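## Task

Take the yellow sponge off the desk and set it on top of the low shelf labelled REPAIRS, without moving that shelf. Every low shelf must end standing upright, and the robot must not topple or finish leaning.

## Robot and tools

ROBOT. A wheeled cart (differential drive, cannot strafe) with a pan/tilt head carrying head_camera and two arms, left_arm and right_arm, each with shoulder_pan, shoulder_lift, elbow_flex, wrist_flex, wrist_roll and a gripper, plus left_wrist_camera and right_wrist_camera. Cart footprint: 0.53 m wide, x from -0.35 to 0.07 m; above 0.13 m height it is 0.46 m wide with its front at x = 0.01. Arm pan axes sit at x = -0.060, y = +0.155 (left) and -0.155 (right); each shoulder is 0.03 m outward of its axis, 0.89 m up. Links: upper arm 0.116, forearm 0.135, hand 0.162 m. A fixed-jaw tip reaches roughly 0.44 m horizontally from its pan axis and no lower than 0.54 m above the floor.

FRAMES (metres). Base frame: origin on the floor between the drive wheels, x forward, y left, z up. left_hand and right_hand report the fixed-jaw tip in this frame; a held object sits on the swinging-jaw side. Hand axes: z along the fingers, y pointing from swinging to fixed jaw. Odometry frame = base frame at scene start; base_odometry counts wheel rotation only (slip looks like travel, contact-induced turning is missed); heading in rad, left positive, -3.142 to 3.142.

move. Optional keys: base, joints, speeds, cameras, blocking. base is a single velocity command, not a pose: {"x_m_s", "turn_rad_s", "for_s"}. x_m_s is forward speed in m/s (negative = reverse), magnitude 0.005 to 0.291 or 0; turn_rad_s is leftward turn rate in rad/s (negative = right), magnitude 0.02 to 1.175 or 0; for_s is duration, 0.1 to 7.5 s. Omitted velocities are 0. Acceleration is 0.5 m/s2 and 2 rad/s2; travel is about speed times duration. If |x|/0.291 + |turn|/1.175 exceeds 1, both are scaled down. Very small or near-maximum commands may undershoot, so check odometry. joints is one object holding absolute angle targets in radians, keyed by joint name, covering any subset of both arms and the head. Ranges (done tolerance): head_pan_rad -3.2..3.2 (±0.02, 0 forward, + left); head_tilt_rad -0.76..1.45 (±0.02, 0 level, + down); per arm: shoulder_pan -2.006..2.149 (±0.02), shoulder_lift -1.836..1.772 (±0.1), elbow_flex -1.773..1.58 (±0.07), wrist_flex -1.799..1.772 (±0.03), wrist_roll -2.816..2.978 (±0.02), gripper -0.03..1.944 (±0.03). speeds caps each named joint's rate in rad/s for that action only, 0.08 to 4.71 (defaults: head 1.5, shoulder_pan 1.4, lift and elbow 2, wrist_flex 1.6, wrist_roll 1.3; no gripper speed). cameras: list of camera names or ["all"]; [] none; omitted means all only for an action-free call. blocking true/omitted waits until everything rests; false returns in about 0.5 s while motion continues. A later move overrides targets of joints it names; a move that omits base ends any running base velocity. An unknown key makes a call invalid; an out-of-range value is refused.

JOINT MEANINGS. shoulder_pan 0 points the arm straight outward; positive rotates clockwise from above; forward is +1.571 (left) and -1.571 (right). With lift, elbow and wrist_flex all 0 the upper arm stands up, leaning 0.24 rad outward, and forearm and fingers are level; positive bends downward, and their sum is the fingers' angle below horizontal. Pointing straight down needs the forearm no higher than 0.20 rad above level. wrist_roll -1.522: jaws close across the arm's vertical plane, fixed jaw on the left looking outward; 1.619: fixed jaw on the right; 0.049: jaws close within the plane. Gripper: tips meet near 0, about 0.075 m apart at 1, 0.106 m at 1.944, each jaw offset by up to 0.025 rad. With level fingers, the hand body bulges about 0.08 m upward when the fixed jaw is left and downward when right, so use the left setting above furniture.

RESULTS. Lines give joint_positions, joint_status, base_status, base_odometry, hand positions, Motor temperatures (per arm, joints in joint_positions order then the gripper motor), scene_time, and a pictures line naming image order. The move line reads done or the worst status. Words: moving, done (base shows how long it was sent, e.g. sent for 0.7 of 1.2 s), stopped, off_target (resting away from target: load, obstacle or tripped motor), time_out (motion cut after 14 s; joint then holds), not_followed (a self-collision check withheld the arm), limit_stop_at_motor_heat. on_its_own lists uncommanded behaviour; MOTOR HOT, JOINT FAULT and HAND FAULT flag heat. After a refused call or an uncommanded stop, later move, wait and finished_scene calls in that reply are skipped.

OTHER TOOLS. wait: seconds 0 to 10, optional cameras; ends early once earlier nonblocking motion settles; wait(0) shows an earlier move line. stop: brakes all running motion, optional cameras. zoom_image: camera plus region [x0, y0, x1, y1] in pixels from the top-left, at most 504 by 504, on a camera from the latest images. finished_scene: scene = current scene number; the goal must hold without the robot; after ending the first scene, make no further calls in that reply.

PRACTICE. Arms start folded, jaws shut, 0.65 m total width. Stowed: left pan -1.75, lift 0.05, elbow 1.35, wrist_flex -1.55, roll -1.52; right the same with pan 1.75. Stow in two steps (wrist joints first, then the rest); unstow in reverse. A spot turn needs 0.44 m clear radius; turning or reversing beside furniture can snag and tip the cart. Loaded joints sag downward; compensate on the next target. Hand positions may be off by centimetres. A joint stuck over 0.30 rad from target (some jaws 0.09) for about 2 s trips to weak torque; reset by waiting, then commanding 0.2 rad back from the reading. Closing below contact squeezes; thin items: target -0.03. Lift limits: 0.4 kg at full reach, 0.7 kg near the axis. Keep arms from colliding or pressing on each other; stay under about 3 rad/s while holding things; avoid pulling on objects in front; watch motor heat (off at 70 °C). Thinking time lets the scene run on. Loose objects may get nudged occasionally. Avoid drops, hard hits, knocking shelves and tipping.

Each tool is called after "Emit:" in YAML: its name, and indented under it one key for each argument.

## Session

Emit:
move:
  joints: {"head_pan_rad": -1.0, "head_tilt_rad": 0.15}
  cameras: ["head_camera"]

Emit:
move:
  joints: {"head_pan_rad": -2.0, "head_tilt_rad": 0.15}
  cameras: ["head_camera"]

Emit:
move:
  joints: {"head_pan_rad": 3.1, "head_tilt_rad": 0.15}
  cameras: ["head_camera"]

Emit:
move:
  joints: {"head_pan_rad": 2.0, "head_tilt_rad": 0.15}
  cameras: ["head_camera"]

Emit:
move:
  joints: {"head_pan_rad": 1.0, "head_tilt_rad": 0.15}
  cameras: ["head_camera"]

Emit:
move:
  joints: {"head_pan_rad": 0.0, "head_tilt_rad": 0.3}
  cameras: ["head_camera"]

Scene clock: 1.47 s.
Motor temperatures (°C): left_arm=[31 32 31 31 32 28] | right_arm=[30 28 27 27 30 29]
move: done
base_odometry: x=+0.000 y=+0.000 heading=+0.000
base_status: not commanded
joint_positions: head_pan_rad=-0.991 head_tilt_rad=+0.141 left_arm_shoulder_pan_rad=+0.000 left_arm_shoulder_lift_rad=-1.704 left_arm_elbow_flex_rad=+1.478 left_arm_wrist_flex_rad=+0.984 left_arm_wrist_roll_rad=-0.001 left_arm_gripper_rad=+0.000 right_arm_shoulder_pan_rad=+0.001 right_arm_shoulder_lift_rad=-1.670 right_arm_elbow_flex_rad=+1.496 right_arm_wrist_flex_rad=+1.032 right_arm_wrist_roll_rad=+0.000 right_arm_gripper_rad=+0.000
joint_status: all done
left_hand: x=-0.0600 y=+0.3116 z=+0.8261 quat_wxyz=(+0.395, -0.918, +0.023, +0.010) (m; base frame)
right_hand: x=-0.0602 y=-0.3015 z=+0.8125 quat_wxyz=(+0.008, +0.023, +0.937, -0.348) (m; base frame)
pictures: head_camera
Images, in order (width x height): head_camera 644x476.

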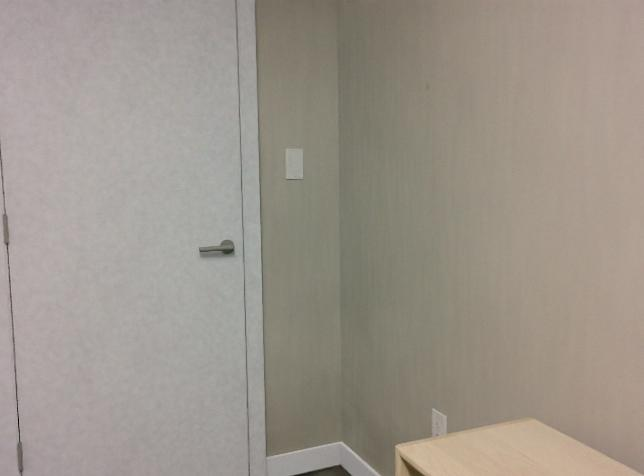

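Scene clock: 2.93 s.
move: done
base_odometry: x=+0.000 y=+0.000 heading=+0.000
base_status: not commanded
joint_positions: head_pan_rad=-1.991 head_tilt_rad=+0.141 left_arm_shoulder_pan_rad=+0.000 left_arm_shoulder_lift_rad=-1.704 left_arm_elbow_flex_rad=+1.478 left_arm_wrist_flex_rad=+0.984 left_arm_wrist_roll_rad=-0.001 left_arm_gripper_rad=+0.000 right_arm_shoulder_pan_rad=+0.001 right_arm_shoulder_lift_rad=-1.670 right_arm_elbow_flex_rad=+1.496 right_arm_wrist_flex_rad=+1.032 right_arm_wrist_roll_rad=+0.000 right_arm_gripper_rad=+0.000
joint_status: all done
left_hand: x=-0.0600 y=+0.3116 z=+0.8261 quat_wxyz=(+0.395, -0.918, +0.023, +0.010) (m; base frame)
right_hand: x=-0.0602 y=-0.3015 z=+0.8125 quat_wxyz=(+0.008, +0.023, +0.937, -0.348) (m; base frame)
pictures: head_camera
Images, in order (width x height): head_camera 644x476.

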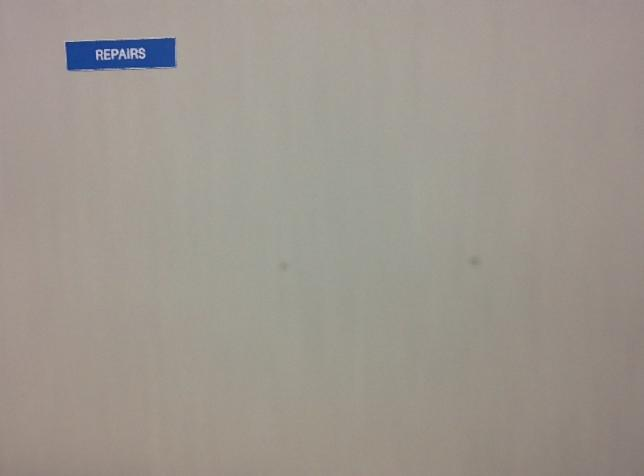

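Scene clock: 7.13 s.
move: done
base_odometry: x=+0.000 y=+0.000 heading=+0.000
base_status: not commanded
joint_positions: head_pan_rad=+3.089 head_tilt_rad=+0.141 left_arm_shoulder_pan_rad=+0.000 left_arm_shoulder_lift_rad=-1.704 left_arm_elbow_flex_rad=+1.478 left_arm_wrist_flex_rad=+0.984 left_arm_wrist_roll_rad=-0.001 left_arm_gripper_rad=+0.000 right_arm_shoulder_pan_rad=+0.001 right_arm_shoulder_lift_rad=-1.670 right_arm_elbow_flex_rad=+1.496 right_arm_wrist_flex_rad=+1.032 right_arm_wrist_roll_rad=+0.000 right_arm_gripper_rad=+0.000
joint_status: all done
left_hand: x=-0.0600 y=+0.3116 z=+0.8261 quat_wxyz=(+0.395, -0.918, +0.023, +0.010) (m; base frame)
right_hand: x=-0.0602 y=-0.3015 z=+0.8125 quat_wxyz=(+0.008, +0.023, +0.937, -0.348) (m; base frame)
pictures: head_camera
Images, in order (width x height): head_camera 644x476.

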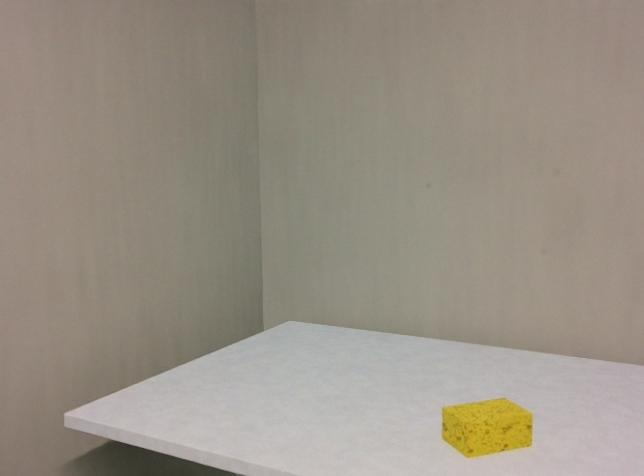

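Scene clock: 8.67 s.
move: done
base_odometry: x=+0.000 y=+0.000 heading=+0.000
base_status: not commanded
joint_positions: head_pan_rad=+2.009 head_tilt_rad=+0.141 left_arm_shoulder_pan_rad=+0.000 left_arm_shoulder_lift_rad=-1.704 left_arm_elbow_flex_rad=+1.478 left_arm_wrist_flex_rad=+0.984 left_arm_wrist_roll_rad=-0.001 left_arm_gripper_rad=+0.000 right_arm_shoulder_pan_rad=+0.001 right_arm_shoulder_lift_rad=-1.670 right_arm_elbow_flex_rad=+1.496 right_arm_wrist_flex_rad=+1.032 right_arm_wrist_roll_rad=+0.000 right_arm_gripper_rad=+0.000
joint_status: all done
left_hand: x=-0.0600 y=+0.3116 z=+0.8261 quat_wxyz=(+0.395, -0.918, +0.023, +0.010) (m; base frame)
right_hand: x=-0.0602 y=-0.3015 z=+0.8125 quat_wxyz=(+0.008, +0.023, +0.937, -0.348) (m; base frame)
pictures: head_camera
Images, in order (width x height): head_camera 644x476.

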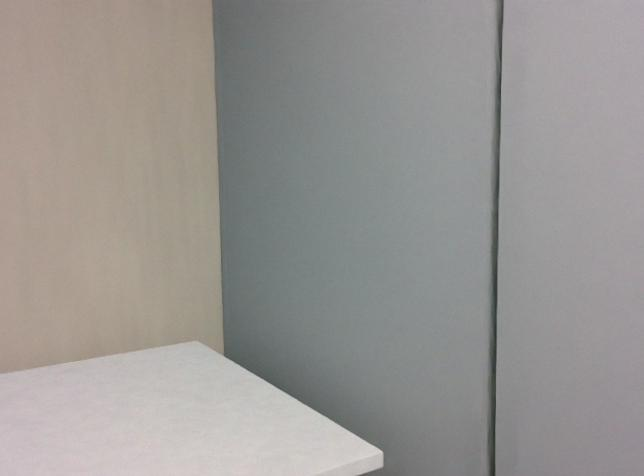

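Scene clock: 10.13 s.
move: done
base_odometry: x=+0.000 y=+0.000 heading=+0.000
base_status: not commanded
joint_positions: head_pan_rad=+1.009 head_tilt_rad=+0.141 left_arm_shoulder_pan_rad=+0.000 left_arm_shoulder_lift_rad=-1.704 left_arm_elbow_flex_rad=+1.478 left_arm_wrist_flex_rad=+0.984 left_arm_wrist_roll_rad=-0.001 left_arm_gripper_rad=+0.000 right_arm_shoulder_pan_rad=+0.001 right_arm_shoulder_lift_rad=-1.670 right_arm_elbow_flex_rad=+1.496 right_arm_wrist_flex_rad=+1.032 right_arm_wrist_roll_rad=+0.000 right_arm_gripper_rad=+0.000
joint_status: all done
left_hand: x=-0.0600 y=+0.3116 z=+0.8261 quat_wxyz=(+0.395, -0.918, +0.023, +0.010) (m; base frame)
right_hand: x=-0.0602 y=-0.3015 z=+0.8125 quat_wxyz=(+0.008, +0.023, +0.937, -0.348) (m; base frame)
pictures: head_camera
Images, in order (width x height): head_camera 644x476.

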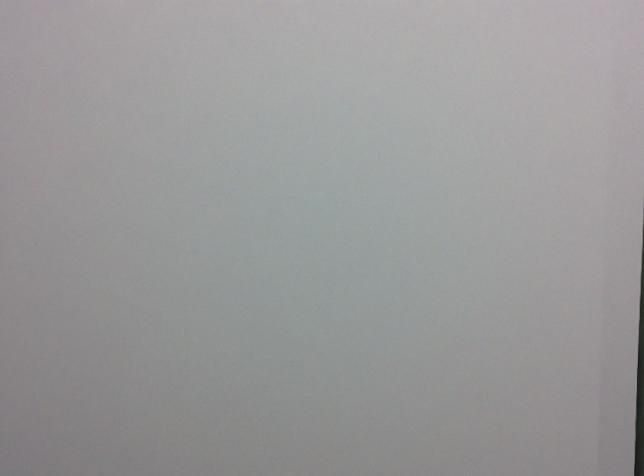

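Scene clock: 11.60 s.
move: done
base_odometry: x=+0.000 y=+0.000 heading=+0.000
base_status: not commanded
joint_positions: head_pan_rad=+0.009 head_tilt_rad=+0.292 left_arm_shoulder_pan_rad=+0.000 left_arm_shoulder_lift_rad=-1.704 left_arm_elbow_flex_rad=+1.478 left_arm_wrist_flex_rad=+0.984 left_arm_wrist_roll_rad=-0.001 left_arm_gripper_rad=+0.000 right_arm_shoulder_pan_rad=+0.001 right_arm_shoulder_lift_rad=-1.670 right_arm_elbow_flex_rad=+1.496 right_arm_wrist_flex_rad=+1.032 right_arm_wrist_roll_rad=+0.000 right_arm_gripper_rad=+0.000
joint_status: all done
left_hand: x=-0.0600 y=+0.3116 z=+0.8261 quat_wxyz=(+0.395, -0.918, +0.023, +0.010) (m; base frame)
right_hand: x=-0.0602 y=-0.3015 z=+0.8125 quat_wxyz=(+0.008, +0.023, +0.937, -0.348) (m; base frame)
pictures: head_camera
Images, in order (width x height): head_camera 644x476.

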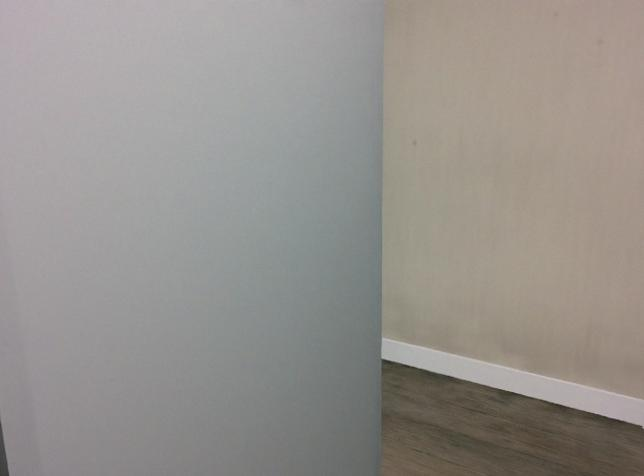

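Emit:
move:
  joints: {"head_pan_rad": -1.4, "head_tilt_rad": 0.45}
  cameras: ["head_camera"]

Emit:
move:
  joints: {"head_pan_rad": -2.2, "head_tilt_rad": 0.45}
  cameras: ["head_camera"]

Emit:
move:
  joints: {"head_pan_rad": -3.15, "head_tilt_rad": 0.5}
  cameras: ["head_camera"]

Emit:
move:
  joints: {"head_pan_rad": 2.5, "head_tilt_rad": 0.5}
  cameras: ["head_camera"]

Scene clock: 22.10 s.
move: done
base_odometry: x=+0.000 y=+0.000 heading=+0.000
base_status: not commanded
joint_positions: head_pan_rad=-1.391 head_tilt_rad=+0.442 left_arm_shoulder_pan_rad=+0.000 left_arm_shoulder_lift_rad=-1.704 left_arm_elbow_flex_rad=+1.478 left_arm_wrist_flex_rad=+0.984 left_arm_wrist_roll_rad=-0.001 left_arm_gripper_rad=+0.000 right_arm_shoulder_pan_rad=+0.001 right_arm_shoulder_lift_rad=-1.670 right_arm_elbow_flex_rad=+1.496 right_arm_wrist_flex_rad=+1.032 right_arm_wrist_roll_rad=+0.000 right_arm_gripper_rad=+0.000
joint_status: all done
left_hand: x=-0.0600 y=+0.3116 z=+0.8261 quat_wxyz=(+0.395, -0.918, +0.023, +0.010) (m; base frame)
right_hand: x=-0.0602 y=-0.3015 z=+0.8125 quat_wxyz=(+0.008, +0.023, +0.937, -0.348) (m; base frame)
pictures: head_camera
Images, in order (width x height): head_camera 644x476.

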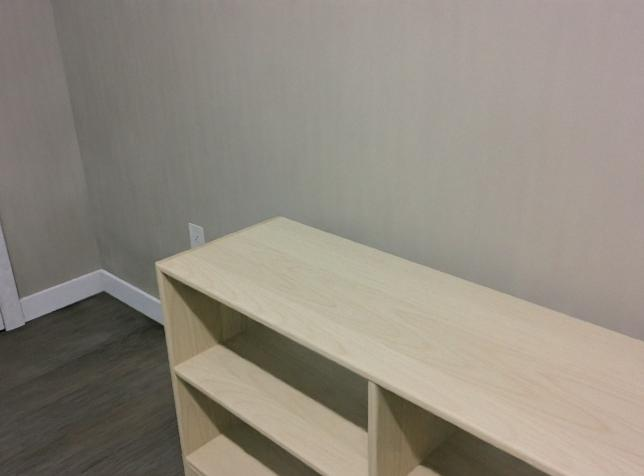

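Scene clock: 23.43 s.
move: done
base_odometry: x=+0.000 y=+0.000 heading=+0.000
base_status: not commanded
joint_positions: head_pan_rad=-2.191 head_tilt_rad=+0.442 left_arm_shoulder_pan_rad=+0.000 left_arm_shoulder_lift_rad=-1.704 left_arm_elbow_flex_rad=+1.478 left_arm_wrist_flex_rad=+0.984 left_arm_wrist_roll_rad=-0.001 left_arm_gripper_rad=+0.000 right_arm_shoulder_pan_rad=+0.001 right_arm_shoulder_lift_rad=-1.670 right_arm_elbow_flex_rad=+1.496 right_arm_wrist_flex_rad=+1.032 right_arm_wrist_roll_rad=+0.000 right_arm_gripper_rad=+0.000
joint_status: all done
left_hand: x=-0.0600 y=+0.3116 z=+0.8261 quat_wxyz=(+0.395, -0.918, +0.023, +0.010) (m; base frame)
right_hand: x=-0.0602 y=-0.3015 z=+0.8125 quat_wxyz=(+0.008, +0.023, +0.937, -0.348) (m; base frame)
pictures: head_camera
Images, in order (width x height): head_camera 644x476.

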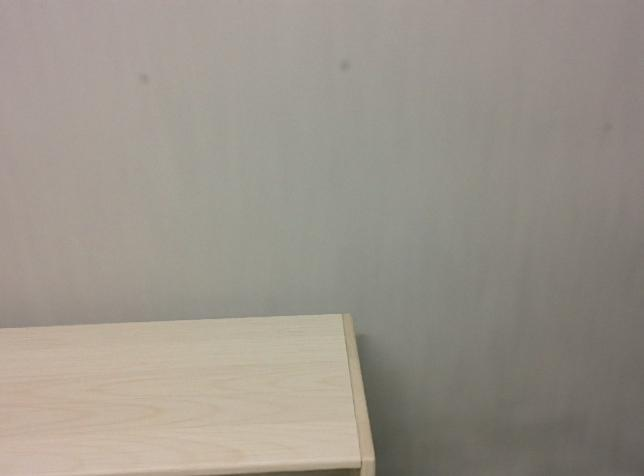

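Scene clock: 24.87 s.
move: done
base_odometry: x=+0.000 y=+0.000 heading=+0.000
base_status: not commanded
joint_positions: head_pan_rad=-3.140 head_tilt_rad=+0.493 left_arm_shoulder_pan_rad=+0.000 left_arm_shoulder_lift_rad=-1.704 left_arm_elbow_flex_rad=+1.478 left_arm_wrist_flex_rad=+0.984 left_arm_wrist_roll_rad=-0.001 left_arm_gripper_rad=+0.000 right_arm_shoulder_pan_rad=+0.001 right_arm_shoulder_lift_rad=-1.670 right_arm_elbow_flex_rad=+1.496 right_arm_wrist_flex_rad=+1.032 right_arm_wrist_roll_rad=+0.000 right_arm_gripper_rad=+0.000
joint_status: all done
left_hand: x=-0.0600 y=+0.3116 z=+0.8261 quat_wxyz=(+0.395, -0.918, +0.023, +0.010) (m; base frame)
right_hand: x=-0.0602 y=-0.3015 z=+0.8125 quat_wxyz=(+0.008, +0.023, +0.937, -0.348) (m; base frame)
pictures: head_camera
Images, in order (width x height): head_camera 644x476.

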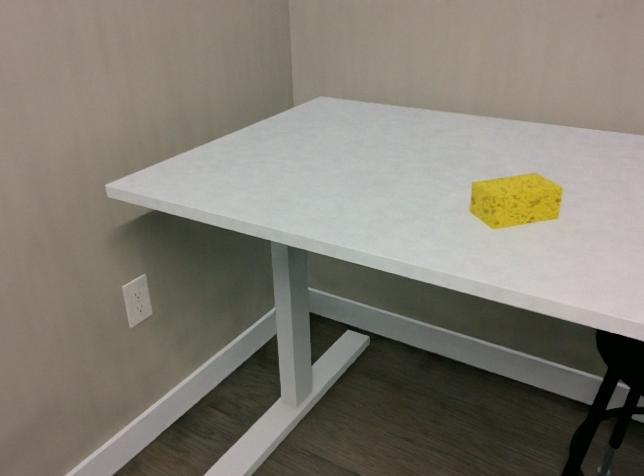

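Scene clock: 29.43 s.
move: done
base_odometry: x=+0.000 y=+0.000 heading=+0.000
base_status: not commanded
joint_positions: head_pan_rad=+2.490 head_tilt_rad=+0.493 left_arm_shoulder_pan_rad=+0.000 left_arm_shoulder_lift_rad=-1.704 left_arm_elbow_flex_rad=+1.478 left_arm_wrist_flex_rad=+0.984 left_arm_wrist_roll_rad=-0.001 left_arm_gripper_rad=+0.000 right_arm_shoulder_pan_rad=+0.001 right_arm_shoulder_lift_rad=-1.670 right_arm_elbow_flex_rad=+1.496 right_arm_wrist_flex_rad=+1.032 right_arm_wrist_roll_rad=+0.000 right_arm_gripper_rad=+0.000
joint_status: all done
left_hand: x=-0.0600 y=+0.3116 z=+0.8261 quat_wxyz=(+0.395, -0.918, +0.023, +0.010) (m; base frame)
right_hand: x=-0.0602 y=-0.3015 z=+0.8125 quat_wxyz=(+0.008, +0.023, +0.937, -0.348) (m; base frame)
pictures: head_camera
Images, in order (width x height): head_camera 644x476.

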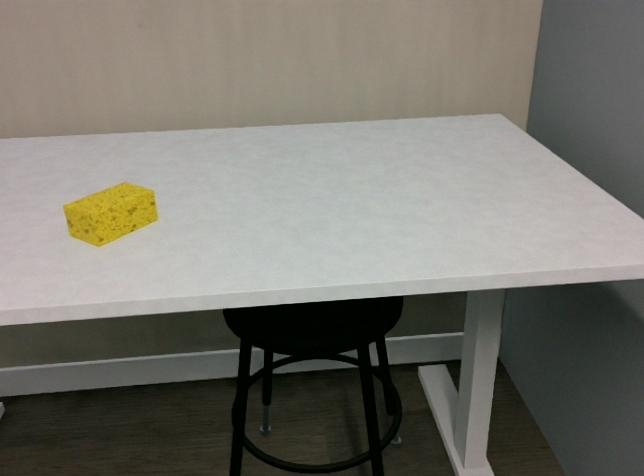

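Emit:
move:
  base: {"turn_rad_s": 0.8, "for_s": 3.81}
  joints: {"head_pan_rad": -0.3, "head_tilt_rad": 0.6}
  cameras: ["head_camera"]

Scene clock: 65.80 s.
move: done
base_odometry: x=-0.001 y=+0.000 heading=+3.039
base_status: done (sent for 3.8 of 3.8 s)
joint_positions: head_pan_rad=-0.292 head_tilt_rad=+0.593 left_arm_shoulder_pan_rad=-0.004 left_arm_shoulder_lift_rad=-1.704 left_arm_elbow_flex_rad=+1.478 left_arm_wrist_flex_rad=+0.984 left_arm_wrist_roll_rad=-0.001 left_arm_gripper_rad=+0.000 right_arm_shoulder_pan_rad=+0.000 right_arm_shoulder_lift_rad=-1.670 right_arm_elbow_flex_rad=+1.496 right_arm_wrist_flex_rad=+1.032 right_arm_wrist_roll_rad=+0.000 right_arm_gripper_rad=+0.000
joint_status: all done
left_hand: x=-0.0607 y=+0.3116 z=+0.8261 quat_wxyz=(+0.395, -0.918, +0.021, +0.011) (m; base frame)
right_hand: x=-0.0600 y=-0.3015 z=+0.8125 quat_wxyz=(+0.009, +0.023, +0.937, -0.348) (m; base frame)
pictures: head_camera
Images, in order (width x height): head_camera 644x476.

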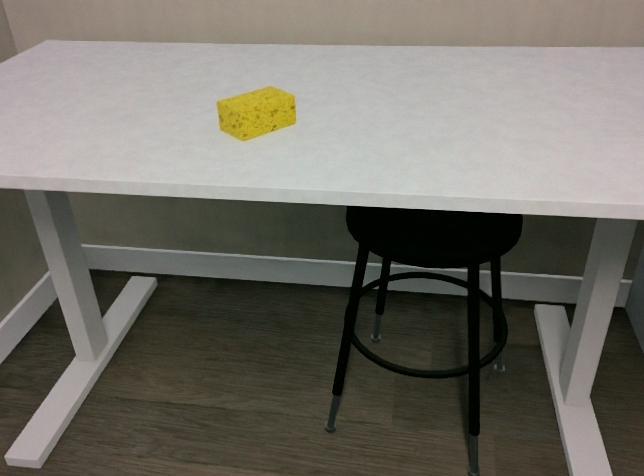

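Emit:
move:
  base: {"x_m_s": 0.2, "for_s": 1.5}

Emit:
move:
  base: {"turn_rad_s": -0.4, "for_s": 1.05}
  joints: {"head_pan_rad": 0, "head_tilt_rad": 0.9}
  cameras: ["head_camera"]

Scene clock: 76.37 s.
move: done
base_odometry: x=-0.300 y=+0.029 heading=+3.042
base_status: done (sent for 1.5 of 1.5 s)
joint_positions: head_pan_rad=-0.292 head_tilt_rad=+0.593 left_arm_shoulder_pan_rad=-0.001 left_arm_shoulder_lift_rad=-1.704 left_arm_elbow_flex_rad=+1.478 left_arm_wrist_flex_rad=+0.984 left_arm_wrist_roll_rad=-0.001 left_arm_gripper_rad=+0.000 right_arm_shoulder_pan_rad=+0.001 right_arm_shoulder_lift_rad=-1.670 right_arm_elbow_flex_rad=+1.496 right_arm_wrist_flex_rad=+1.032 right_arm_wrist_roll_rad=+0.000 right_arm_gripper_rad=+0.000
joint_status: not commanded
left_hand: x=-0.0602 y=+0.3116 z=+0.8261 quat_wxyz=(+0.395, -0.918, +0.022, +0.010) (m; base frame)
right_hand: x=-0.0602 y=-0.3015 z=+0.8125 quat_wxyz=(+0.008, +0.023, +0.937, -0.348) (m; base frame)
pictures: none

Scene clock: 78.03 s.
move: done
base_odometry: x=-0.299 y=+0.029 heading=+2.612
base_status: done (sent for 1.07 of 1.07 s)
joint_positions: head_pan_rad=-0.011 head_tilt_rad=+0.894 left_arm_shoulder_pan_rad=+0.002 left_arm_shoulder_lift_rad=-1.704 left_arm_elbow_flex_rad=+1.478 left_arm_wrist_flex_rad=+0.984 left_arm_wrist_roll_rad=-0.001 left_arm_gripper_rad=+0.000 right_arm_shoulder_pan_rad=+0.001 right_arm_shoulder_lift_rad=-1.670 right_arm_elbow_flex_rad=+1.496 right_arm_wrist_flex_rad=+1.032 right_arm_wrist_roll_rad=+0.000 right_arm_gripper_rad=+0.000
joint_status: all done
left_hand: x=-0.0597 y=+0.3116 z=+0.8261 quat_wxyz=(+0.395, -0.918, +0.023, +0.009) (m; base frame)
right_hand: x=-0.0602 y=-0.3015 z=+0.8125 quat_wxyz=(+0.008, +0.023, +0.937, -0.348) (m; base frame)
pictures: head_camera
Images, in order (width x height): head_camera 644x476.

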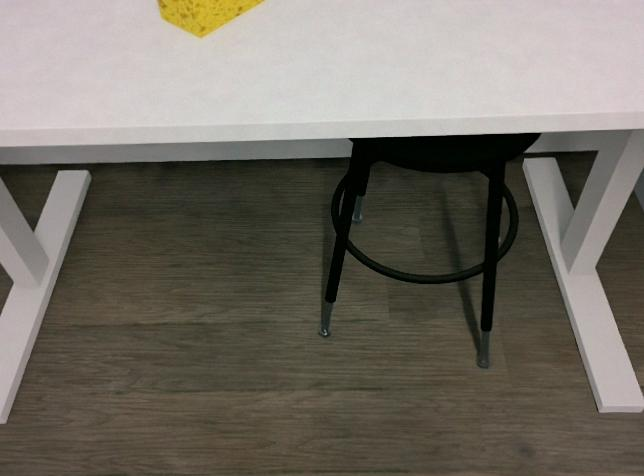

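Emit:
move:
  base: {"turn_rad_s": 0.4, "for_s": 0.95}
  joints: {"left_arm_shoulder_lift_rad": 0.33, "left_arm_elbow_flex_rad": -0.55, "left_arm_wrist_flex_rad": 0.65, "left_arm_wrist_roll_rad": -1.522, "left_arm_gripper_rad": 1.5}

Emit:
move:
  base: {"x_m_s": 0.2, "for_s": 1.9}
  joints: {"left_arm_shoulder_pan_rad": 1.571}

Emit:
move:
  base: {"turn_rad_s": -0.4, "for_s": 0.9}
  cameras: ["head_camera", "left_wrist_camera"]

Scene clock: 106.43 s.
move: done
base_odometry: x=-0.300 y=+0.029 heading=+3.000
base_status: done (sent for 0.97 of 0.97 s)
joint_positions: head_pan_rad=-0.011 head_tilt_rad=+0.894 left_arm_shoulder_pan_rad=-0.003 left_arm_shoulder_lift_rad=+0.340 left_arm_elbow_flex_rad=-0.512 left_arm_wrist_flex_rad=+0.663 left_arm_wrist_roll_rad=-1.518 left_arm_gripper_rad=+1.493 right_arm_shoulder_pan_rad=+0.004 right_arm_shoulder_lift_rad=-1.670 right_arm_elbow_flex_rad=+1.496 right_arm_wrist_flex_rad=+1.032 right_arm_wrist_roll_rad=+0.000 right_arm_gripper_rad=+0.000
joint_status: all done
left_hand: x=-0.0688 y=+0.5227 z=+0.9432 quat_wxyz=(+0.364, -0.609, +0.604, +0.363) (m; base frame)
right_hand: x=-0.0606 y=-0.3015 z=+0.8125 quat_wxyz=(+0.008, +0.025, +0.937, -0.348) (m; base frame)
pictures: none

Scene clock: 109.33 s.
move: done
base_odometry: x=-0.676 y=+0.082 heading=+3.001
base_status: done (sent for 1.9 of 1.9 s)
joint_positions: head_pan_rad=-0.011 head_tilt_rad=+0.894 left_arm_shoulder_pan_rad=+1.565 left_arm_shoulder_lift_rad=+0.340 left_arm_elbow_flex_rad=-0.512 left_arm_wrist_flex_rad=+0.663 left_arm_wrist_roll_rad=-1.527 left_arm_gripper_rad=+1.493 right_arm_shoulder_pan_rad=+0.001 right_arm_shoulder_lift_rad=-1.670 right_arm_elbow_flex_rad=+1.496 right_arm_wrist_flex_rad=+1.032 right_arm_wrist_roll_rad=+0.000 right_arm_gripper_rad=+0.000
joint_status: all done
left_hand: x=+0.3077 y=+0.1649 z=+0.9432 quat_wxyz=(+0.514, +0.000, +0.858, +0.003) (m; base frame)
right_hand: x=-0.0602 y=-0.3015 z=+0.8125 quat_wxyz=(+0.008, +0.023, +0.937, -0.348) (m; base frame)
pictures: none

Scene clock: 111.03 s.
move: done
base_odometry: x=-0.676 y=+0.082 heading=+2.639
base_status: done (sent for 0.9 of 0.9 s)
joint_positions: head_pan_rad=-0.011 head_tilt_rad=+0.894 left_arm_shoulder_pan_rad=+1.568 left_arm_shoulder_lift_rad=+0.340 left_arm_elbow_flex_rad=-0.512 left_arm_wrist_flex_rad=+0.663 left_arm_wrist_roll_rad=-1.527 left_arm_gripper_rad=+1.493 right_arm_shoulder_pan_rad=+0.004 right_arm_shoulder_lift_rad=-1.670 right_arm_elbow_flex_rad=+1.496 right_arm_wrist_flex_rad=+1.032 right_arm_wrist_roll_rad=+0.000 right_arm_gripper_rad=+0.000
joint_status: not commanded
left_hand: x=+0.3078 y=+0.1638 z=+0.9432 quat_wxyz=(+0.514, +0.001, +0.858, +0.002) (m; base frame)
right_hand: x=-0.0606 y=-0.3015 z=+0.8125 quat_wxyz=(+0.008, +0.025, +0.937, -0.348) (m; base frame)
pictures: head_camera, left_wrist_camera
Images, in order (width x height): head_camera 644x476, left_wrist_camera 644x476.

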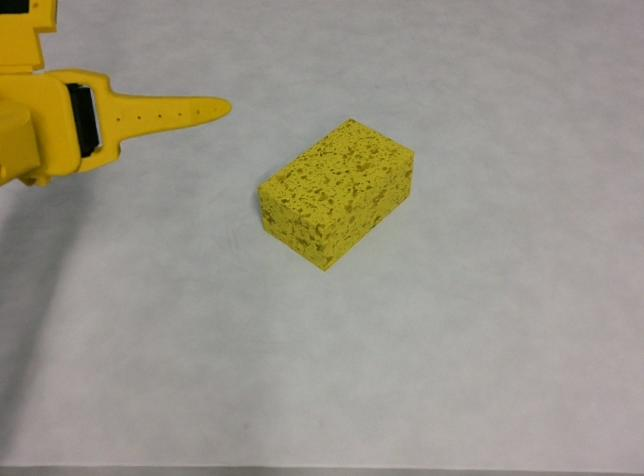

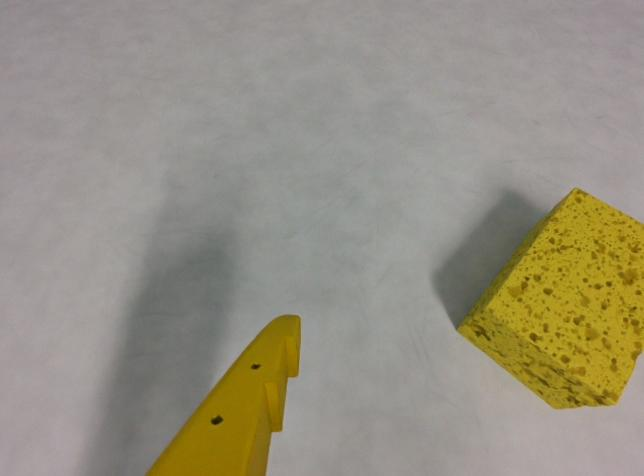

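Emit:
move:
  base: {"x_m_s": 0.1, "for_s": 0.7}
  joints: {"left_arm_shoulder_lift_rad": 0.435, "left_arm_elbow_flex_rad": -0.09, "left_arm_wrist_flex_rad": 0.12, "left_arm_shoulder_pan_rad": 1.92, "left_arm_gripper_rad": 1.5}
  cameras: ["head_camera", "left_wrist_camera"]

Scene clock: 124.97 s.
move: done
base_odometry: x=-0.738 y=+0.116 heading=+2.638
base_status: done (sent for 0.7 of 0.7 s)
joint_positions: head_pan_rad=-0.011 head_tilt_rad=+0.894 left_arm_shoulder_pan_rad=+1.913 left_arm_shoulder_lift_rad=+0.448 left_arm_elbow_flex_rad=-0.087 left_arm_wrist_flex_rad=+0.135 left_arm_wrist_roll_rad=-1.527 left_arm_gripper_rad=+1.493 right_arm_shoulder_pan_rad=+0.003 right_arm_shoulder_lift_rad=-1.670 right_arm_elbow_flex_rad=+1.496 right_arm_wrist_flex_rad=+1.032 right_arm_wrist_roll_rad=+0.000 right_arm_gripper_rad=+0.000
joint_status: all done
left_hand: x=+0.2944 y=+0.0369 z=+0.8637 quat_wxyz=(+0.504, +0.148, +0.846, -0.086) (m; base frame)
right_hand: x=-0.0604 y=-0.3015 z=+0.8125 quat_wxyz=(+0.008, +0.024, +0.937, -0.348) (m; base frame)
pictures: head_camera, left_wrist_camera
Images, in order (width x height): head_camera 644x476, left_wrist_camera 644x476.

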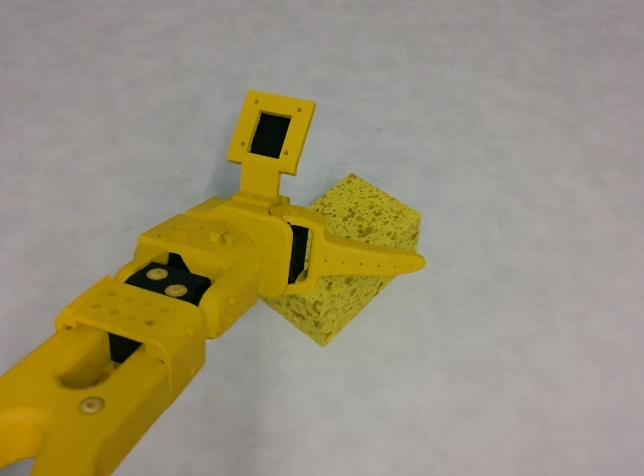

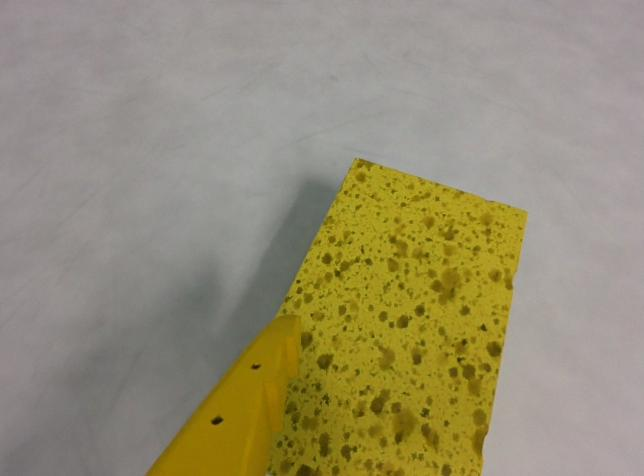

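Emit:
move:
  joints: {"left_arm_shoulder_lift_rad": 0.69, "left_arm_elbow_flex_rad": -0.1, "left_arm_wrist_flex_rad": -0.1, "left_arm_shoulder_pan_rad": 1.86, "left_arm_gripper_rad": 1.75}
  cameras: ["left_wrist_camera"]

Scene clock: 132.17 s.
move: done
base_odometry: x=-0.738 y=+0.116 heading=+2.638
base_status: not commanded
joint_positions: head_pan_rad=-0.011 head_tilt_rad=+0.894 left_arm_shoulder_pan_rad=+1.864 left_arm_shoulder_lift_rad=+0.703 left_arm_elbow_flex_rad=-0.088 left_arm_wrist_flex_rad=-0.087 left_arm_wrist_roll_rad=-1.526 left_arm_gripper_rad=+1.743 right_arm_shoulder_pan_rad=+0.003 right_arm_shoulder_lift_rad=-1.670 right_arm_elbow_flex_rad=+1.496 right_arm_wrist_flex_rad=+1.032 right_arm_wrist_roll_rad=+0.000 right_arm_gripper_rad=+0.000
joint_status: all done
left_hand: x=+0.3025 y=+0.0536 z=+0.8072 quat_wxyz=(+0.493, +0.128, +0.858, -0.072) (m; base frame)
right_hand: x=-0.0604 y=-0.3015 z=+0.8125 quat_wxyz=(+0.008, +0.024, +0.937, -0.348) (m; base frame)
pictures: left_wrist_camera
Images, in order (width x height): left_wrist_camera 644x476.

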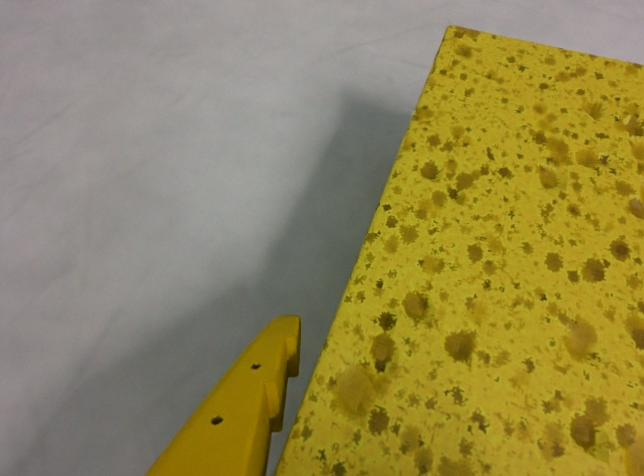

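Emit:
move:
  joints: {"left_arm_shoulder_lift_rad": 0.85, "left_arm_elbow_flex_rad": -0.1, "left_arm_wrist_flex_rad": -0.25}
  speeds: {"left_arm_shoulder_lift_rad": 0.3}
  cameras: ["left_wrist_camera"]

Emit:
move:
  joints: {"left_arm_gripper_rad": 0.45}
  cameras: ["left_wrist_camera", "head_camera"]

Scene clock: 140.20 s.
move: done
base_odometry: x=-0.738 y=+0.116 heading=+2.638
base_status: not commanded
joint_positions: head_pan_rad=-0.011 head_tilt_rad=+0.894 left_arm_shoulder_pan_rad=+1.864 left_arm_shoulder_lift_rad=+0.861 left_arm_elbow_flex_rad=-0.088 left_arm_wrist_flex_rad=-0.236 left_arm_wrist_roll_rad=-1.526 left_arm_gripper_rad=+1.743 right_arm_shoulder_pan_rad=+0.003 right_arm_shoulder_lift_rad=-1.670 right_arm_elbow_flex_rad=+1.496 right_arm_wrist_flex_rad=+1.032 right_arm_wrist_roll_rad=+0.000 right_arm_gripper_rad=+0.000
joint_status: all done
left_hand: x=+0.2985 y=+0.0549 z=+0.7734 quat_wxyz=(+0.489, +0.128, +0.860, -0.071) (m; base frame)
right_hand: x=-0.0604 y=-0.3015 z=+0.8125 quat_wxyz=(+0.008, +0.024, +0.937, -0.348) (m; base frame)
pictures: left_wrist_camera
Images, in order (width x height): left_wrist_camera 644x476.

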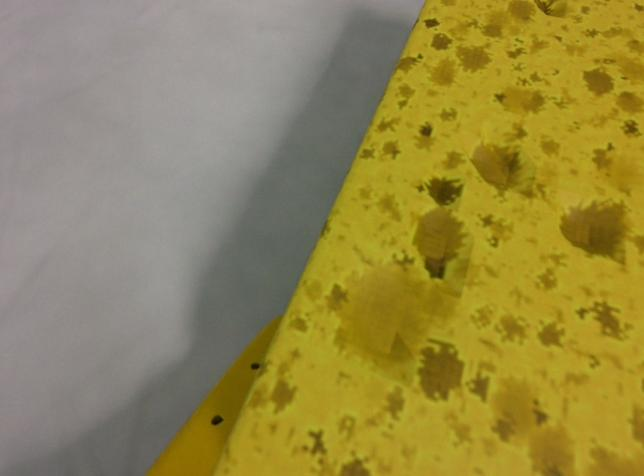

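Scene clock: 141.37 s.
move: off_target
base_odometry: x=-0.738 y=+0.116 heading=+2.638
base_status: not commanded
joint_positions: head_pan_rad=-0.011 head_tilt_rad=+0.894 left_arm_shoulder_pan_rad=+1.869 left_arm_shoulder_lift_rad=+0.861 left_arm_elbow_flex_rad=-0.088 left_arm_wrist_flex_rad=-0.242 left_arm_wrist_roll_rad=-1.526 left_arm_gripper_rad=+0.864 right_arm_shoulder_pan_rad=+0.003 right_arm_shoulder_lift_rad=-1.670 right_arm_elbow_flex_rad=+1.496 right_arm_wrist_flex_rad=+1.032 right_arm_wrist_roll_rad=+0.000 right_arm_gripper_rad=+0.000
joint_status: left_arm_gripper_rad off_target (ended at +0.863, target +0.450)
left_hand: x=+0.2985 y=+0.0531 z=+0.7742 quat_wxyz=(+0.492, +0.130, +0.858, -0.073) (m; base frame)
right_hand: x=-0.0604 y=-0.3015 z=+0.8125 quat_wxyz=(+0.008, +0.024, +0.937, -0.348) (m; base frame)
pictures: head_camera, left_wrist_camera
Images, in order (width x height): head_camera 644x476, left_wrist_camera 644x476.

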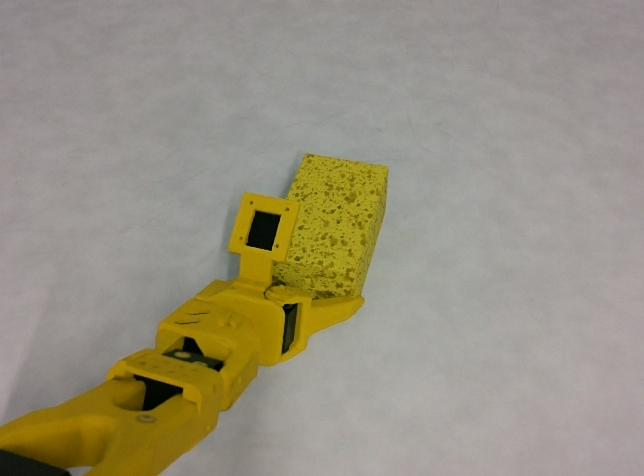

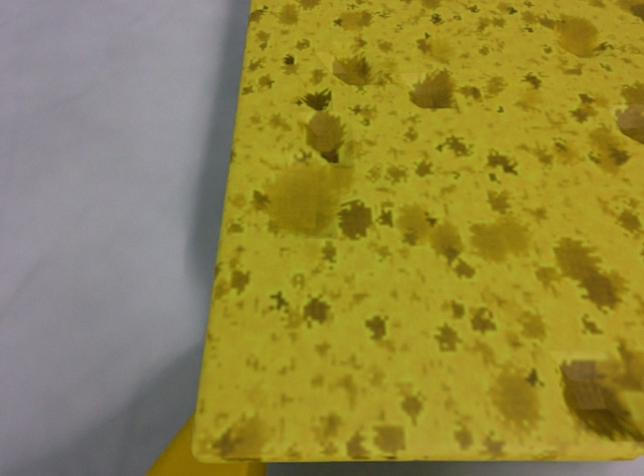

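Emit:
move:
  joints: {"left_arm_shoulder_lift_rad": 0.4, "left_arm_wrist_flex_rad": 0.2, "left_arm_gripper_rad": 0.78}
  speeds: {"left_arm_shoulder_lift_rad": 0.5, "left_arm_wrist_flex_rad": 0.5}
  cameras: ["left_wrist_camera", "head_camera"]

Scene clock: 151.93 s.
move: off_target
base_odometry: x=-0.738 y=+0.116 heading=+2.638
base_status: not commanded
joint_positions: head_pan_rad=-0.011 head_tilt_rad=+0.894 left_arm_shoulder_pan_rad=+1.864 left_arm_shoulder_lift_rad=+0.471 left_arm_elbow_flex_rad=-0.088 left_arm_wrist_flex_rad=+0.200 left_arm_wrist_roll_rad=-1.527 left_arm_gripper_rad=+0.902 right_arm_shoulder_pan_rad=+0.003 right_arm_shoulder_lift_rad=-1.670 right_arm_elbow_flex_rad=+1.496 right_arm_wrist_flex_rad=+1.032 right_arm_wrist_roll_rad=+0.000 right_arm_gripper_rad=+0.000
joint_status: left_arm_gripper_rad off_target (ended at +0.902, target +0.780); the others done
left_hand: x=+0.2940 y=+0.0562 z=+0.8475 quat_wxyz=(+0.469, +0.131, +0.871, -0.068) (m; base frame)
right_hand: x=-0.0604 y=-0.3015 z=+0.8125 quat_wxyz=(+0.008, +0.024, +0.937, -0.348) (m; base frame)
pictures: head_camera, left_wrist_camera
Images, in order (width x height): head_camera 644x476, left_wrist_camera 644x476.

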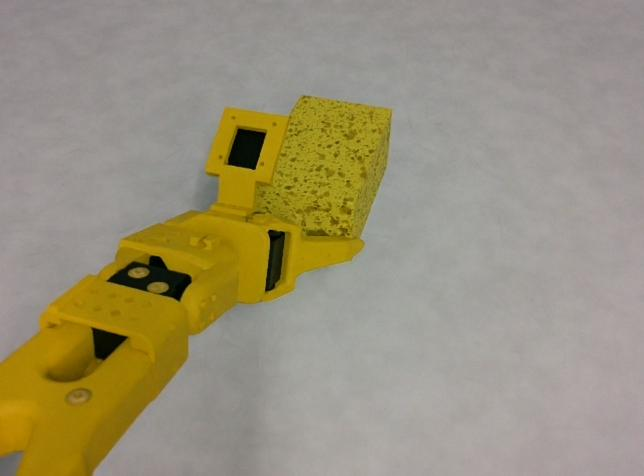

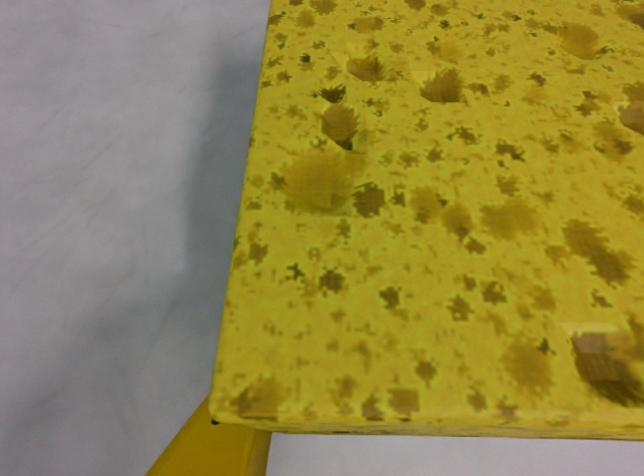

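Emit:
move:
  base: {"x_m_s": -0.25, "for_s": 4.2}
  joints: {"head_pan_rad": 1.2, "head_tilt_rad": 0.7, "left_arm_shoulder_pan_rad": 1.6}
  speeds: {"left_arm_shoulder_pan_rad": 0.3}
  cameras: ["head_camera"]

Scene clock: 176.93 s.
move: done
base_odometry: x=+0.183 y=-0.390 heading=+2.638
base_status: done (sent for 4.2 of 4.2 s)
joint_positions: head_pan_rad=+1.189 head_tilt_rad=+0.713 left_arm_shoulder_pan_rad=+1.603 left_arm_shoulder_lift_rad=+0.471 left_arm_elbow_flex_rad=-0.088 left_arm_wrist_flex_rad=+0.200 left_arm_wrist_roll_rad=-1.527 left_arm_gripper_rad=+0.902 right_arm_shoulder_pan_rad=-0.004 right_arm_shoulder_lift_rad=-1.670 right_arm_elbow_flex_rad=+1.496 right_arm_wrist_flex_rad=+1.032 right_arm_wrist_roll_rad=+0.000 right_arm_gripper_rad=+0.000
joint_status: all done
left_hand: x=+0.3075 y=+0.1508 z=+0.8475 quat_wxyz=(+0.474, +0.016, +0.880, -0.006) (m; base frame)
right_hand: x=-0.0595 y=-0.3015 z=+0.8125 quat_wxyz=(+0.009, +0.021, +0.937, -0.348) (m; base frame)
pictures: head_camera
Images, in order (width x height): head_camera 644x476.

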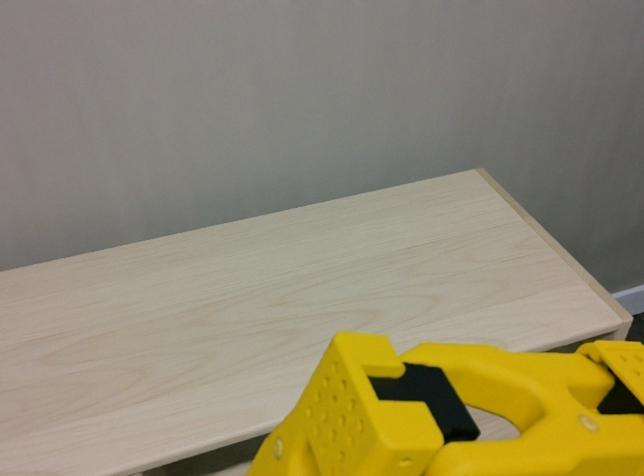

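Emit:
move:
  base: {"turn_rad_s": 0.6, "for_s": 2.56}
  joints: {"head_pan_rad": 0, "head_tilt_rad": 0.9}
  cameras: ["head_camera", "left_wrist_camera"]

Scene clock: 186.63 s.
move: done
base_odometry: x=+0.183 y=-0.390 heading=-2.104
base_status: done (sent for 2.57 of 2.57 s)
joint_positions: head_pan_rad=+0.009 head_tilt_rad=+0.894 left_arm_shoulder_pan_rad=+1.602 left_arm_shoulder_lift_rad=+0.471 left_arm_elbow_flex_rad=-0.088 left_arm_wrist_flex_rad=+0.200 left_arm_wrist_roll_rad=-1.527 left_arm_gripper_rad=+0.902 right_arm_shoulder_pan_rad=+0.000 right_arm_shoulder_lift_rad=-1.670 right_arm_elbow_flex_rad=+1.496 right_arm_wrist_flex_rad=+1.032 right_arm_wrist_roll_rad=+0.000 right_arm_gripper_rad=+0.000
joint_status: all done
left_hand: x=+0.3075 y=+0.1514 z=+0.8475 quat_wxyz=(+0.474, +0.016, +0.880, -0.006) (m; base frame)
right_hand: x=-0.0600 y=-0.3015 z=+0.8125 quat_wxyz=(+0.009, +0.023, +0.937, -0.348) (m; base frame)
pictures: head_camera, left_wrist_camera
Images, in order (width x height): head_camera 644x476, left_wrist_camera 644x476.

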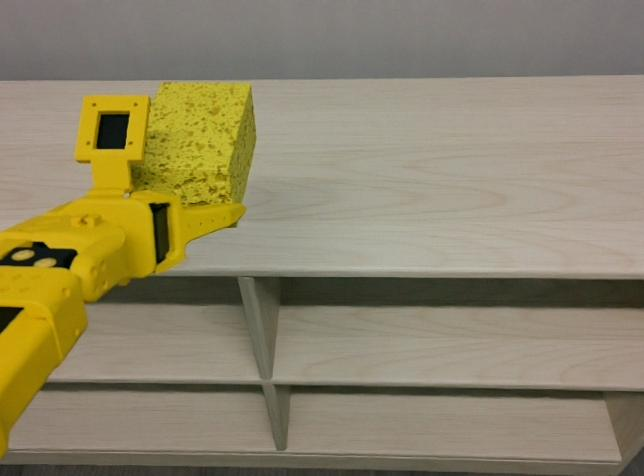

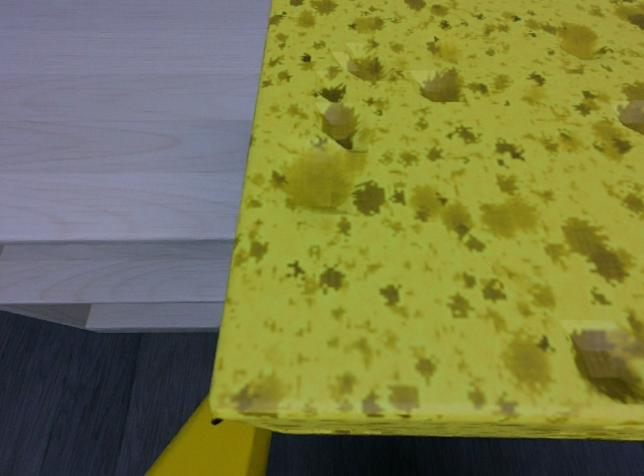

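Emit:
move:
  base: {"x_m_s": 0.15, "for_s": 1.93}
  joints: {"left_arm_shoulder_lift_rad": 1.07, "left_arm_elbow_flex_rad": 0.35, "left_arm_wrist_flex_rad": -0.88}
  speeds: {"left_arm_shoulder_lift_rad": 0.4, "left_arm_elbow_flex_rad": 0.3, "left_arm_wrist_flex_rad": 0.7}
  cameras: ["head_camera", "left_wrist_camera"]

Scene clock: 209.37 s.
move: done
base_odometry: x=+0.036 y=-0.641 heading=-2.101
base_status: done (sent for 1.93 of 1.93 s)
joint_positions: head_pan_rad=+0.009 head_tilt_rad=+0.894 left_arm_shoulder_pan_rad=+1.602 left_arm_shoulder_lift_rad=+1.077 left_arm_elbow_flex_rad=+0.349 left_arm_wrist_flex_rad=-0.865 left_arm_wrist_roll_rad=-1.527 left_arm_gripper_rad=+0.902 right_arm_shoulder_pan_rad=+0.001 right_arm_shoulder_lift_rad=-1.670 right_arm_elbow_flex_rad=+1.496 right_arm_wrist_flex_rad=+1.032 right_arm_wrist_roll_rad=+0.000 right_arm_gripper_rad=+0.000
joint_status: all done
left_hand: x=+0.2433 y=+0.1534 z=+0.7043 quat_wxyz=(+0.483, +0.016, +0.875, -0.006) (m; base frame)
right_hand: x=-0.0602 y=-0.3015 z=+0.8125 quat_wxyz=(+0.008, +0.023, +0.937, -0.348) (m; base frame)
pictures: head_camera, left_wrist_camera
Images, in order (width x height): head_camera 644x476, left_wrist_camera 644x476.

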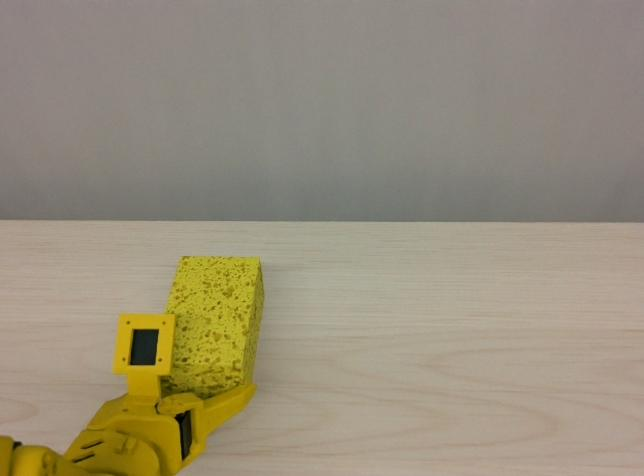

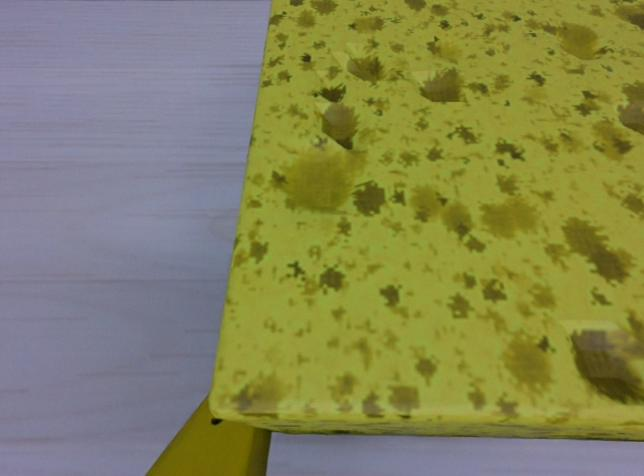

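Emit:
move:
  joints: {"left_arm_shoulder_lift_rad": 1.74, "left_arm_elbow_flex_rad": -0.2, "left_arm_wrist_flex_rad": -1.0}
  speeds: {"left_arm_shoulder_lift_rad": 0.5, "left_arm_elbow_flex_rad": 0.42, "left_arm_wrist_flex_rad": 0.1}
  cameras: ["head_camera", "left_wrist_camera"]

Scene clock: 217.43 s.
move: done
base_odometry: x=+0.036 y=-0.641 heading=-2.101
base_status: not commanded
joint_positions: head_pan_rad=+0.009 head_tilt_rad=+0.894 left_arm_shoulder_pan_rad=+1.602 left_arm_shoulder_lift_rad=+1.745 left_arm_elbow_flex_rad=-0.185 left_arm_wrist_flex_rad=-0.986 left_arm_wrist_roll_rad=-1.527 left_arm_gripper_rad=+0.902 right_arm_shoulder_pan_rad=+0.001 right_arm_shoulder_lift_rad=-1.670 right_arm_elbow_flex_rad=+1.496 right_arm_wrist_flex_rad=+1.032 right_arm_wrist_roll_rad=+0.000 right_arm_gripper_rad=+0.000
joint_status: all done
left_hand: x=+0.2180 y=+0.1542 z=+0.6248 quat_wxyz=(+0.478, +0.016, +0.878, -0.006) (m; base frame)
right_hand: x=-0.0602 y=-0.3015 z=+0.8125 quat_wxyz=(+0.008, +0.023, +0.937, -0.348) (m; base frame)
pictures: head_camera, left_wrist_camera
Images, in order (width x height): head_camera 644x476, left_wrist_camera 644x476.

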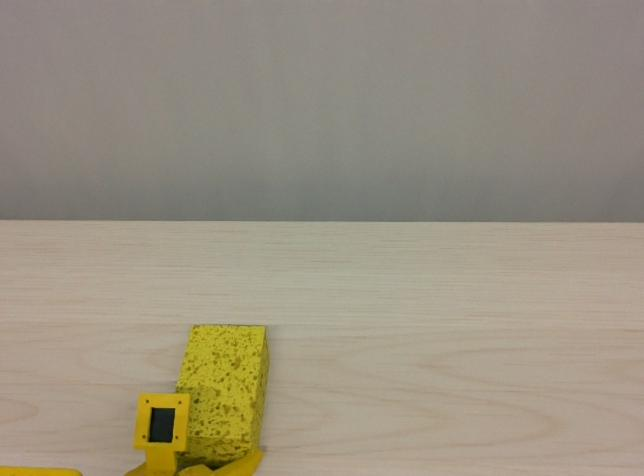

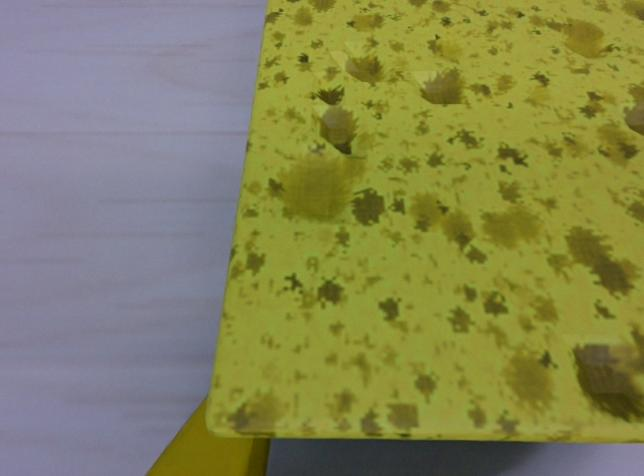

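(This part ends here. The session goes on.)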